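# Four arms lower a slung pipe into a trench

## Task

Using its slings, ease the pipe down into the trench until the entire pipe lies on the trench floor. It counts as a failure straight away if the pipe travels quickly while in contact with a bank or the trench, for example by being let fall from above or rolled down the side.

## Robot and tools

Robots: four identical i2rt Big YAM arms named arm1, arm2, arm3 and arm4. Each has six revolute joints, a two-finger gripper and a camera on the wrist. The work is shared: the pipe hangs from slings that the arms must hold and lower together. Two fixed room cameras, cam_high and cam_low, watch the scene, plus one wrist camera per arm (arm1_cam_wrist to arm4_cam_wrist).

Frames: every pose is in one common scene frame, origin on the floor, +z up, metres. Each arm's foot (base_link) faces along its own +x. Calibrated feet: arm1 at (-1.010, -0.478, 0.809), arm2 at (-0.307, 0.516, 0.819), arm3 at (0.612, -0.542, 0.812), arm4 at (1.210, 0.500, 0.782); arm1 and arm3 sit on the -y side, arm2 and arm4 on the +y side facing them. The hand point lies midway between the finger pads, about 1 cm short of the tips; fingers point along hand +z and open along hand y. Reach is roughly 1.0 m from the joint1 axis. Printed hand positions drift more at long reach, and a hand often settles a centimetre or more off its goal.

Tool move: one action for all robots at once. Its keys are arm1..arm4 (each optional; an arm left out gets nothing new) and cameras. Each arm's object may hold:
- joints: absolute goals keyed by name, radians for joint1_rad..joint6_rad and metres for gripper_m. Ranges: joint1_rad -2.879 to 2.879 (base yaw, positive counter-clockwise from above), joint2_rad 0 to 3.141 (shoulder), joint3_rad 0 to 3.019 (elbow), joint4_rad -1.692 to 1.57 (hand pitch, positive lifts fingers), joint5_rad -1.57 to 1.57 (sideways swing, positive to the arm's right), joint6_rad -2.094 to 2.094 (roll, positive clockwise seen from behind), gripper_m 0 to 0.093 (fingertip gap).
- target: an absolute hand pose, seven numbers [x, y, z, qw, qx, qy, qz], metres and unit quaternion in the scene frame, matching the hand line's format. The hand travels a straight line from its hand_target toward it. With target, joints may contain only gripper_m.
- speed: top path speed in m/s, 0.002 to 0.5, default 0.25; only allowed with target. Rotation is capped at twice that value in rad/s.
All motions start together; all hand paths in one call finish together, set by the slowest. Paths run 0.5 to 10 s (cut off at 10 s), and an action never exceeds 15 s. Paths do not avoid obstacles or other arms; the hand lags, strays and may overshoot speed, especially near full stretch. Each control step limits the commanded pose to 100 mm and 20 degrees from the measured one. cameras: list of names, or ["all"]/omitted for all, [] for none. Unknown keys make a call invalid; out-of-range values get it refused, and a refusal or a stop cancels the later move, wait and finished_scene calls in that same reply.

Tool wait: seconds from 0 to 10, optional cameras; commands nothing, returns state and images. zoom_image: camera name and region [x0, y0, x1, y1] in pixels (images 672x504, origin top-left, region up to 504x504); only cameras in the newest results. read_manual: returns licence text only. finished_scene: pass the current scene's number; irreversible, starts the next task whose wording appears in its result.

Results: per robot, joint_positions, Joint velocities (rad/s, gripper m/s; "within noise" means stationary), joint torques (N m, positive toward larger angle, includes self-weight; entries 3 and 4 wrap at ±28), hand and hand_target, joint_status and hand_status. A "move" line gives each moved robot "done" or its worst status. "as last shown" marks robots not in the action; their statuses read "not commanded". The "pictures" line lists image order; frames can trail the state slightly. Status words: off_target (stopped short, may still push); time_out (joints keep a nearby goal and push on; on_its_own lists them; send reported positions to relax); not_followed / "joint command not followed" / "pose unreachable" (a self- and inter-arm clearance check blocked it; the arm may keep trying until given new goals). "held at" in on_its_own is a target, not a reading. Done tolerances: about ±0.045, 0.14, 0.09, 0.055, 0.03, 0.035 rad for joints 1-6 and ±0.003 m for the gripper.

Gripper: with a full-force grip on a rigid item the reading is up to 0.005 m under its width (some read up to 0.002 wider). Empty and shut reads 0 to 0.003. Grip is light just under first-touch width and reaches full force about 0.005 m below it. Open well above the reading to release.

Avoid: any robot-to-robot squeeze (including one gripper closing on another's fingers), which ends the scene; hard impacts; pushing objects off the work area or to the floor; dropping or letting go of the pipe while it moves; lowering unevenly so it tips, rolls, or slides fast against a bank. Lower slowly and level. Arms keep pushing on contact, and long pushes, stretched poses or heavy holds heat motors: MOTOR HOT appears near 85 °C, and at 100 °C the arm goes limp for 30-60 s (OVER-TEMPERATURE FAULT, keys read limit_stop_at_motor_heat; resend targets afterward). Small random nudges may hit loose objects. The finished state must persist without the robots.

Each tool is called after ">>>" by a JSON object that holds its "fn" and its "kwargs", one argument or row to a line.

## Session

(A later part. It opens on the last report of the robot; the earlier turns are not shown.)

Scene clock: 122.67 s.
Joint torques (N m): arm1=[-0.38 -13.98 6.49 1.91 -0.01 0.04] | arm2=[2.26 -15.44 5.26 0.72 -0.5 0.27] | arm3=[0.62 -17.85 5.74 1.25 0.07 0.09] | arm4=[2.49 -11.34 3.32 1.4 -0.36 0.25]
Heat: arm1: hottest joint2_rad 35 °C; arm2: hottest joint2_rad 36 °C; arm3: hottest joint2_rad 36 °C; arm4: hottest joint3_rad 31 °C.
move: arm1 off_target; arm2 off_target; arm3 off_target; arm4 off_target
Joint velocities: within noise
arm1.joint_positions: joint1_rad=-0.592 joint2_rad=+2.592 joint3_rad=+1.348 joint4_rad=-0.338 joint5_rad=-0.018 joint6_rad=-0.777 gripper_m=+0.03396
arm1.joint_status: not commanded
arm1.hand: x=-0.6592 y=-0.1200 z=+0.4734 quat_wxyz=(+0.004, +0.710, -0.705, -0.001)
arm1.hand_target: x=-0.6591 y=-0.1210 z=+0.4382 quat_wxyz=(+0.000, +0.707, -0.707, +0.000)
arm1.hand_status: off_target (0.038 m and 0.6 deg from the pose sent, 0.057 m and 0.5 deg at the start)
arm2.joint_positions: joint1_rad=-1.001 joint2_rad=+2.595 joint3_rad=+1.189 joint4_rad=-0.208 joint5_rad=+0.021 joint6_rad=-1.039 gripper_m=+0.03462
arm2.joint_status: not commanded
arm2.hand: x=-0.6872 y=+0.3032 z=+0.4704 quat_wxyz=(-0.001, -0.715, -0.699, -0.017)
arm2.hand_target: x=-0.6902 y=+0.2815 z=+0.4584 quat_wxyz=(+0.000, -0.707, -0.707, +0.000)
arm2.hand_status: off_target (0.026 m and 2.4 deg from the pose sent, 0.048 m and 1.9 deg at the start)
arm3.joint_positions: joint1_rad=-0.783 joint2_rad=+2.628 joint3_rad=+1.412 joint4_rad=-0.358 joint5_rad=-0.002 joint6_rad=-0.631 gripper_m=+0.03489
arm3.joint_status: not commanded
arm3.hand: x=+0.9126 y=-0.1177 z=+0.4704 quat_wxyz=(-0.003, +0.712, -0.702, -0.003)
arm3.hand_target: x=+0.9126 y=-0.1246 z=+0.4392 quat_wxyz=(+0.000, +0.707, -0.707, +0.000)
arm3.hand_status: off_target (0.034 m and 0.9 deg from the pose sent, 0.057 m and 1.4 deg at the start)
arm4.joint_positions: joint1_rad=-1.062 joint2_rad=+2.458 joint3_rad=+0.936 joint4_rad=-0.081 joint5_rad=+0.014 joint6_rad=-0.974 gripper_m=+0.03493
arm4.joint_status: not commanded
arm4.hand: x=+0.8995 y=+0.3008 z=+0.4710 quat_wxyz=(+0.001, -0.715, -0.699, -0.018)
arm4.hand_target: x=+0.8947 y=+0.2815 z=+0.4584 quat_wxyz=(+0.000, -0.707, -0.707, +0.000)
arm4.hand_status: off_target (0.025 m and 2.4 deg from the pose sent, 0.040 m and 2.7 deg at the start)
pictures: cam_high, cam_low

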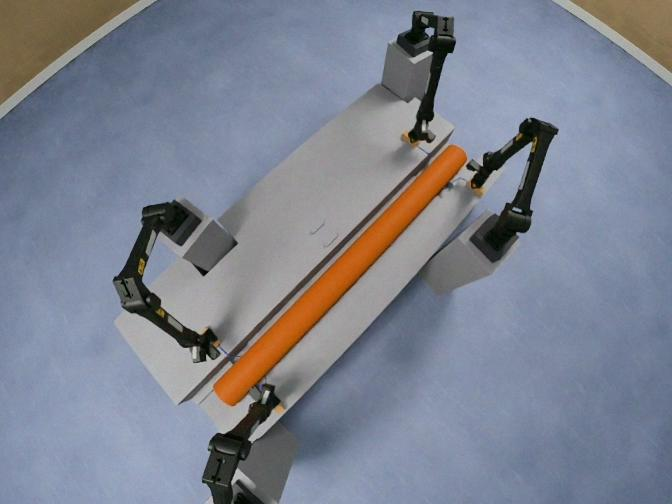

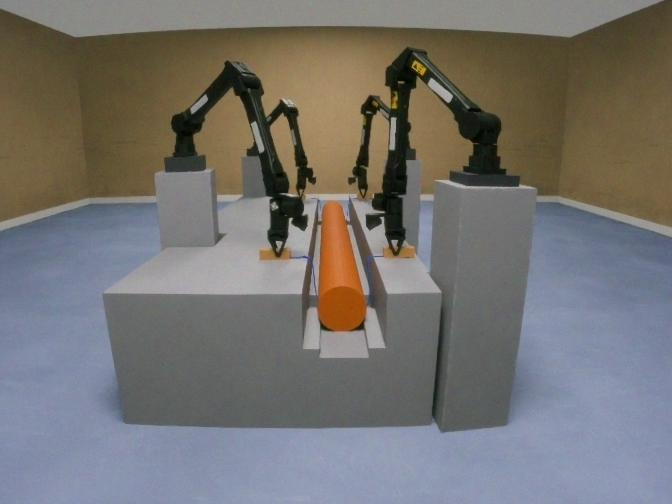

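>>> {"fn": "move", "kwargs": {
  "arm1": {"target": [-0.657, -0.121, 0.462, 0, 0.7071, -0.7071, 0], "joints": {"gripper_m": 0.0345}, "speed": 0.04},
  "arm2": {"target": [-0.692, 0.290, 0.467, 0, -0.7071, -0.7071, 0], "joints": {"gripper_m": 0.035}, "speed": 0.04},
  "arm3": {"target": [0.913, -0.120, 0.462, 0, 0.7071, -0.7071, 0], "joints": {"gripper_m": 0.0352}, "speed": 0.04},
  "arm4": {"target": [0.894, 0.292, 0.467, 0, -0.7071, -0.7071, 0], "joints": {"gripper_m": 0.0352}, "speed": 0.04},
  "cameras": []
}}

>>> {"fn": "move", "kwargs": {
  "arm1": {"joints": {"gripper_m": 0.05}},
  "arm2": {"joints": {"gripper_m": 0.05}},
  "arm3": {"joints": {"gripper_m": 0.05}},
  "arm4": {"joints": {"gripper_m": 0.05}},
  "cameras": []
}}

>>> {"fn": "move", "kwargs": {
  "arm1": {"joints": {"gripper_m": 0.08}},
  "arm2": {"joints": {"gripper_m": 0.08}},
  "arm3": {"joints": {"gripper_m": 0.08}},
  "arm4": {"joints": {"gripper_m": 0.08}}
}}

>>> {"fn": "zoom_image", "kwargs": {
  "camera": "cam_low",
  "region": [230, 180, 430, 380]
}}

Scene clock: 127.90 s.
Joint torques (N m): arm1=[-0.5 -18.55 3.97 1.26 -0.01 0.05] | arm2=[0.62 -17.79 3.07 0.36 -0.35 0.07] | arm3=[1.08 -22.83 3.88 0.24 0.06 0.16] | arm4=[0.85 -13.68 1.14 1.44 -0.35 -0.02]
Heat: arm1: hottest joint2_rad 35 °C; arm2: hottest joint2_rad 36 °C; arm3: hottest joint2_rad 35 °C; arm4: hottest joint3_rad 31 °C.
move: arm1 off_target; arm2 off_target; arm3 done; arm4 off_target
Joint velocities: arm1=[within noise] | arm2=[-0.024 -0.015 -0.022 0.017 0.022 -0.081 -0.004] | arm3=[within noise] | arm4=[-0.005 -0.015 -0.002 -0.002 -0.066 -0.022 0.017]
arm1.joint_positions: joint1_rad=-0.592 joint2_rad=+2.590 joint3_rad=+1.347 joint4_rad=-0.338 joint5_rad=-0.018 joint6_rad=-0.777 gripper_m=+0.03473
arm1.joint_status: all done
arm1.hand: x=-0.6591 y=-0.1201 z=+0.4740 quat_wxyz=(+0.003, +0.710, -0.705, -0.001)
arm1.hand_target: x=-0.6573 y=-0.1213 z=+0.4623 quat_wxyz=(+0.000, +0.707, -0.707, +0.000)
arm1.hand_status: off_target (0.012 m and 0.6 deg from the pose sent, 0.012 m and 0.6 deg at the start)
arm2.joint_positions: joint1_rad=-0.998 joint2_rad=+2.596 joint3_rad=+1.189 joint4_rad=-0.199 joint5_rad=+0.018 joint6_rad=-1.039 gripper_m=+0.03513
arm2.joint_status: all done
arm2.hand: x=-0.6880 y=+0.3008 z=+0.4699 quat_wxyz=(-0.001, -0.714, -0.700, -0.013)
arm2.hand_target: x=-0.6918 y=+0.2901 z=+0.4673 quat_wxyz=(+0.000, -0.707, -0.707, +0.000)
arm2.hand_status: off_target (0.012 m and 1.9 deg from the pose sent, 0.015 m and 2.4 deg at the start)
arm3.joint_positions: joint1_rad=-0.783 joint2_rad=+2.627 joint3_rad=+1.412 joint4_rad=-0.362 joint5_rad=-0.002 joint6_rad=-0.631 gripper_m=+0.03531
arm3.joint_status: all done
arm3.hand: x=+0.9122 y=-0.1182 z=+0.4708 quat_wxyz=(-0.001, +0.712, -0.702, -0.003)
arm3.hand_target: x=+0.9129 y=-0.1201 z=+0.4621 quat_wxyz=(+0.000, +0.707, -0.707, +0.000)
arm3.hand_status: done (0.009 m and 0.9 deg from the pose sent, 0.009 m and 0.9 deg at the start)
arm4.joint_positions: joint1_rad=-1.062 joint2_rad=+2.458 joint3_rad=+0.936 joint4_rad=-0.080 joint5_rad=+0.014 joint6_rad=-0.974 gripper_m=+0.03533
arm4.joint_status: all done
arm4.hand: x=+0.8994 y=+0.3008 z=+0.4708 quat_wxyz=(+0.002, -0.715, -0.699, -0.017)
arm4.hand_target: x=+0.8942 y=+0.2920 z=+0.4673 quat_wxyz=(+0.000, -0.707, -0.707, +0.000)
arm4.hand_status: off_target (0.011 m and 2.4 deg from the pose sent, 0.011 m and 2.4 deg at the start)

Scene clock: 128.40 s.
Joint torques (N m): arm1=[-0.73 -18.55 3.92 0.9 -0.02 0.02] | arm2=[0.38 -17.9 3.14 0.1 -0.23 0.08] | arm3=[1.03 -23.36 3.74 0.23 -0.03 0.09] | arm4=[0.85 -14.1 1.03 0.72 -0.08 -0.01]
Heat: arm1: hottest joint2_rad 35 °C; arm2: hottest joint2_rad 36 °C; arm3: hottest joint2_rad 35 °C; arm4: hottest joint3_rad 31 °C.
move: arm1 done; arm2 done; arm3 done; arm4 done
Joint velocities: within noise
arm1.joint_positions: joint1_rad=-0.592 joint2_rad=+2.592 joint3_rad=+1.349 joint4_rad=-0.330 joint5_rad=-0.018 joint6_rad=-0.777 gripper_m=+0.04991
arm1.joint_status: all done
arm1.hand: x=-0.6575 y=-0.1185 z=+0.4734 quat_wxyz=(-0.001, +0.710, -0.705, -0.001)
arm1.hand_target: x=-0.6572 y=-0.1211 z=+0.4624 quat_wxyz=(+0.000, +0.707, -0.707, +0.000)
arm1.hand_status: not commanded
arm2.joint_positions: joint1_rad=-0.996 joint2_rad=+2.597 joint3_rad=+1.189 joint4_rad=-0.192 joint5_rad=+0.016 joint6_rad=-1.039 gripper_m=+0.04994
arm2.joint_status: all done
arm2.hand: x=-0.6885 y=+0.2987 z=+0.4696 quat_wxyz=(-0.002, -0.713, -0.701, -0.009)
arm2.hand_target: x=-0.6919 y=+0.2901 z=+0.4673 quat_wxyz=(+0.000, -0.707, -0.707, +0.000)
arm2.hand_status: not commanded
arm3.joint_positions: joint1_rad=-0.783 joint2_rad=+2.630 joint3_rad=+1.413 joint4_rad=-0.362 joint5_rad=-0.001 joint6_rad=-0.627 gripper_m=+0.04991
arm3.joint_status: all done
arm3.hand: x=+0.9119 y=-0.1192 z=+0.4694 quat_wxyz=(+0.000, +0.710, -0.704, -0.002)
arm3.hand_target: x=+0.9129 y=-0.1200 z=+0.4622 quat_wxyz=(+0.000, +0.707, -0.707, +0.000)
arm3.hand_status: not commanded
arm4.joint_positions: joint1_rad=-1.062 joint2_rad=+2.463 joint3_rad=+0.937 joint4_rad=-0.059 joint5_rad=+0.007 joint6_rad=-0.976 gripper_m=+0.04989
arm4.joint_status: all done
arm4.hand: x=+0.8974 y=+0.2978 z=+0.4688 quat_wxyz=(+0.000, -0.714, -0.700, -0.009)
arm4.hand_target: x=+0.8942 y=+0.2921 z=+0.4673 quat_wxyz=(+0.000, -0.707, -0.707, +0.000)
arm4.hand_status: not commanded

Scene clock: 128.93 s.
Joint torques (N m): arm1=[-1.03 -18.84 3.93 0.94 0 0.03] | arm2=[0.38 -17.85 3.11 0.08 -0.23 0.08] | arm3=[1.03 -23.06 3.74 0.21 -0.03 0.09] | arm4=[0.79 -14.1 1.05 0.7 -0.09 0]
Heat: arm1: hottest joint2_rad 35 °C; arm2: hottest joint2_rad 36 °C; arm3: hottest joint2_rad 35 °C; arm4: hottest joint3_rad 31 °C.
move: arm1 done; arm2 done; arm3 done; arm4 done
Joint velocities: within noise
arm1.joint_positions: joint1_rad=-0.592 joint2_rad=+2.592 joint3_rad=+1.349 joint4_rad=-0.330 joint5_rad=-0.018 joint6_rad=-0.777 gripper_m=+0.07990
arm1.joint_status: all done
arm1.hand: x=-0.6575 y=-0.1185 z=+0.4734 quat_wxyz=(-0.001, +0.710, -0.705, -0.001)
arm1.hand_target: x=-0.6572 y=-0.1211 z=+0.4624 quat_wxyz=(+0.000, +0.707, -0.707, +0.000)
arm1.hand_status: not commanded
arm2.joint_positions: joint1_rad=-0.996 joint2_rad=+2.597 joint3_rad=+1.189 joint4_rad=-0.192 joint5_rad=+0.015 joint6_rad=-1.039 gripper_m=+0.07993
arm2.joint_status: all done
arm2.hand: x=-0.6885 y=+0.2986 z=+0.4696 quat_wxyz=(-0.002, -0.713, -0.701, -0.009)
arm2.hand_target: x=-0.6918 y=+0.2901 z=+0.4673 quat_wxyz=(+0.000, -0.707, -0.707, +0.000)
arm2.hand_status: not commanded
arm3.joint_positions: joint1_rad=-0.783 joint2_rad=+2.630 joint3_rad=+1.413 joint4_rad=-0.362 joint5_rad=+0.000 joint6_rad=-0.626 gripper_m=+0.07989
arm3.joint_status: all done
arm3.hand: x=+0.9120 y=-0.1193 z=+0.4694 quat_wxyz=(+0.000, +0.710, -0.704, -0.002)
arm3.hand_target: x=+0.9129 y=-0.1200 z=+0.4622 quat_wxyz=(+0.000, +0.707, -0.707, +0.000)
arm3.hand_status: not commanded
arm4.joint_positions: joint1_rad=-1.062 joint2_rad=+2.463 joint3_rad=+0.937 joint4_rad=-0.059 joint5_rad=+0.007 joint6_rad=-0.976 gripper_m=+0.07988
arm4.joint_status: all done
arm4.hand: x=+0.8974 y=+0.2978 z=+0.4688 quat_wxyz=(+0.000, -0.714, -0.700, -0.009)
arm4.hand_target: x=+0.8942 y=+0.2921 z=+0.4673 quat_wxyz=(+0.000, -0.707, -0.707, +0.000)
arm4.hand_status: not commanded
pictures: arm1_cam_wrist, arm2_cam_wrist, arm3_cam_wrist, arm4_cam_wrist, cam_high, cam_low

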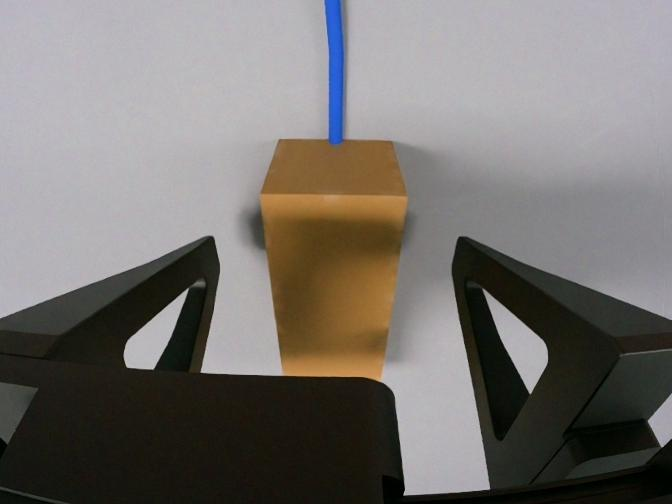

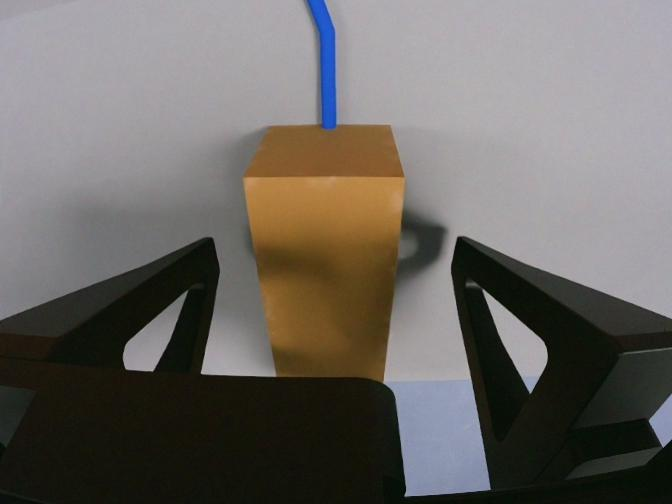

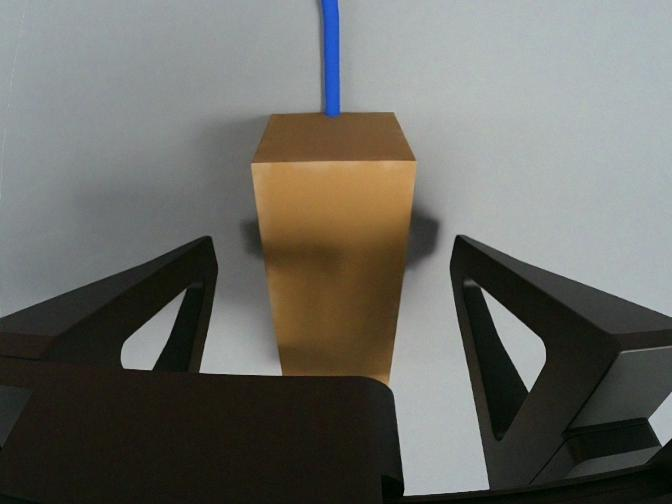

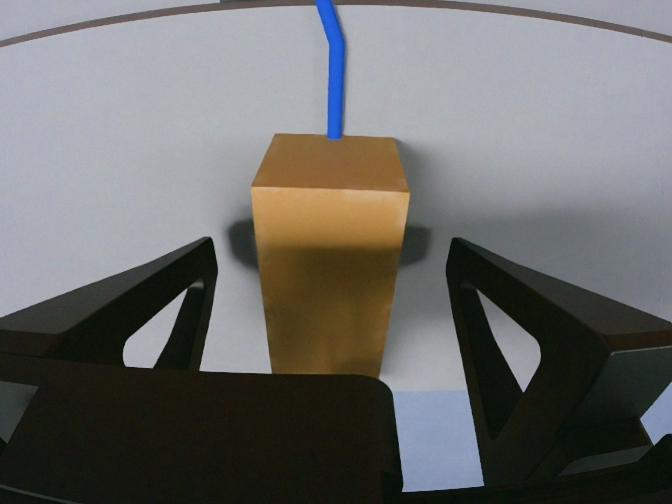

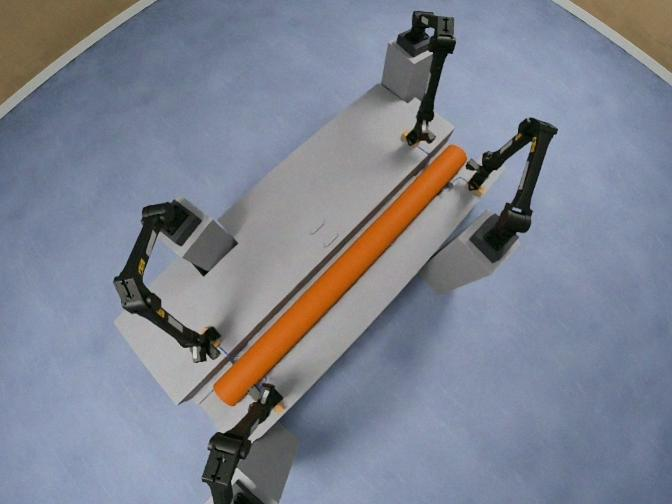

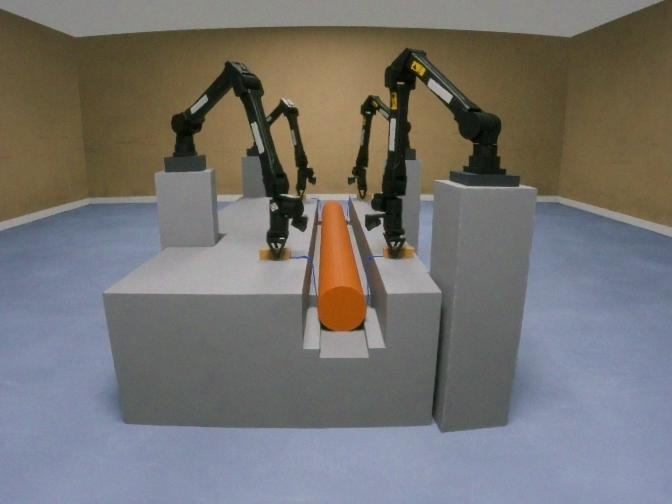

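Scaled by 2.520.

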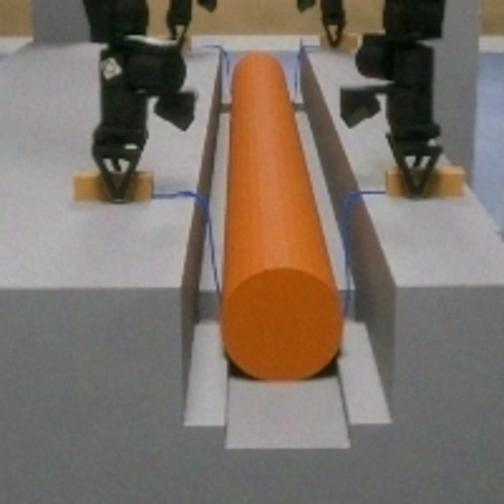

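>>> {"fn": "move", "kwargs": {
  "arm1": {"target": [-0.658, -0.120, 0.60, 0, 0.7071, -0.7071, 0], "speed": 0.15},
  "arm2": {"target": [-0.692, 0.290, 0.60, 0, -0.7071, -0.7071, 0], "speed": 0.15},
  "arm3": {"target": [0.913, -0.120, 0.60, 0, 0.7071, -0.7071, 0], "speed": 0.15},
  "arm4": {"target": [0.893, 0.292, 0.60, 0, -0.7071, -0.7071, 0], "speed": 0.15},
  "cameras": ["cam_low", "cam_high"]
}}

>>> {"fn": "zoom_image", "kwargs": {
  "camera": "cam_low",
  "region": [230, 180, 430, 380]
}}

Scene clock: 134.37 s.
Joint torques (N m): arm1=[-0.32 -20.72 4.01 0.17 -0.03 -0.04] | arm2=[0.44 -18.08 3.6 -0.92 -0.23 0.12] | arm3=[1.08 -24.41 3.92 -0.29 -0.04 0.1] | arm4=[0.85 -14.1 2.26 -0.21 -0.08 0.01]
Heat: arm1: hottest joint2_rad 35 °C; arm2: hottest joint2_rad 36 °C; arm3: hottest joint2_rad 36 °C; arm4: hottest joint2_rad 30 °C.
move: arm1 done; arm2 done; arm3 done; arm4 done
Joint velocities: within noise
arm1.joint_positions: joint1_rad=-0.592 joint2_rad=+2.291 joint3_rad=+1.215 joint4_rad=-0.485 joint5_rad=-0.018 joint6_rad=-0.777 gripper_m=+0.07990
arm1.joint_status: not commanded
arm1.hand: x=-0.6569 y=-0.1149 z=+0.5988 quat_wxyz=(-0.006, +0.710, -0.705, -0.001)
arm1.hand_target: x=-0.6580 y=-0.1199 z=+0.6000 quat_wxyz=(+0.000, +0.707, -0.707, +0.000)
arm1.hand_status: done (0.005 m and 0.8 deg from the pose sent, 0.127 m and 0.4 deg at the start)
arm2.joint_positions: joint1_rad=-0.993 joint2_rad=+2.263 joint3_rad=+1.045 joint4_rad=-0.351 joint5_rad=+0.015 joint6_rad=-1.039 gripper_m=+0.07993
arm2.joint_status: not commanded
arm2.hand: x=-0.6986 y=+0.2936 z=+0.5981 quat_wxyz=(+0.002, -0.712, -0.702, +0.005)
arm2.hand_target: x=-0.6921 y=+0.2901 z=+0.5999 quat_wxyz=(+0.000, -0.707, -0.707, +0.000)
arm2.hand_status: done (0.008 m and 1.1 deg from the pose sent, 0.131 m and 1.5 deg at the start)
arm3.joint_positions: joint1_rad=-0.783 joint2_rad=+2.331 joint3_rad=+1.270 joint4_rad=-0.520 joint5_rad=+0.000 joint6_rad=-0.626 gripper_m=+0.07989
arm3.joint_status: not commanded
arm3.hand: x=+0.9118 y=-0.1202 z=+0.5956 quat_wxyz=(+0.001, +0.710, -0.704, -0.002)
arm3.hand_target: x=+0.9130 y=-0.1199 z=+0.6000 quat_wxyz=(+0.000, +0.707, -0.707, +0.000)
arm3.hand_status: done (0.005 m and 0.5 deg from the pose sent, 0.131 m and 0.5 deg at the start)
arm4.joint_positions: joint1_rad=-1.062 joint2_rad=+2.085 joint3_rad=+0.813 joint4_rad=-0.290 joint5_rad=+0.007 joint6_rad=-0.976 gripper_m=+0.07988
arm4.joint_status: not commanded
arm4.hand: x=+0.8890 y=+0.2931 z=+0.5971 quat_wxyz=(+0.002, -0.714, -0.700, +0.003)
arm4.hand_target: x=+0.8931 y=+0.2920 z=+0.5999 quat_wxyz=(+0.000, -0.707, -0.707, +0.000)
arm4.hand_status: done (0.005 m and 1.2 deg from the pose sent, 0.131 m and 1.5 deg at the start)
pictures: cam_high, cam_low

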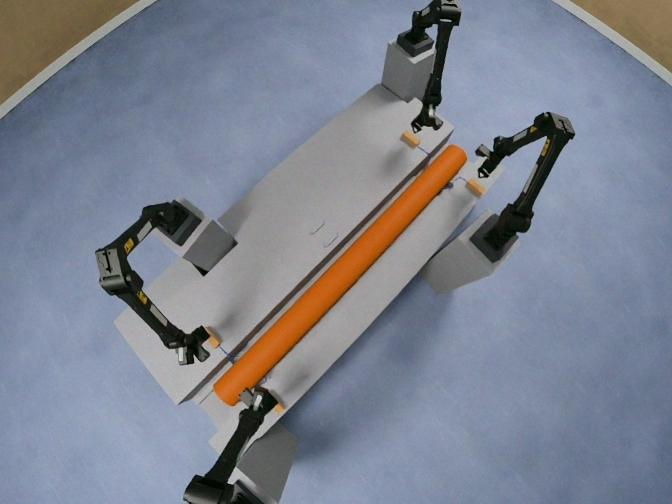

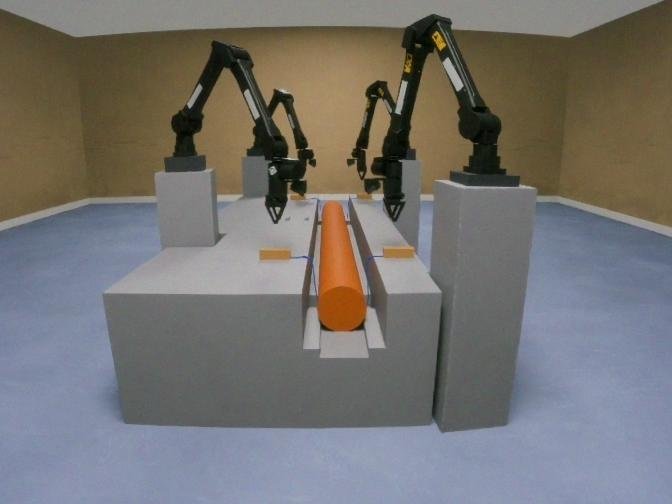

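Scaled by 2.520.

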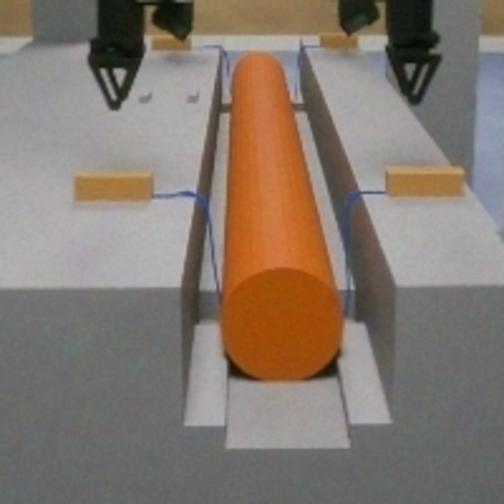

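>>> {"fn": "finished_scene", "kwargs": {
  "scene": 3
}}

The scene is finished: the task was done.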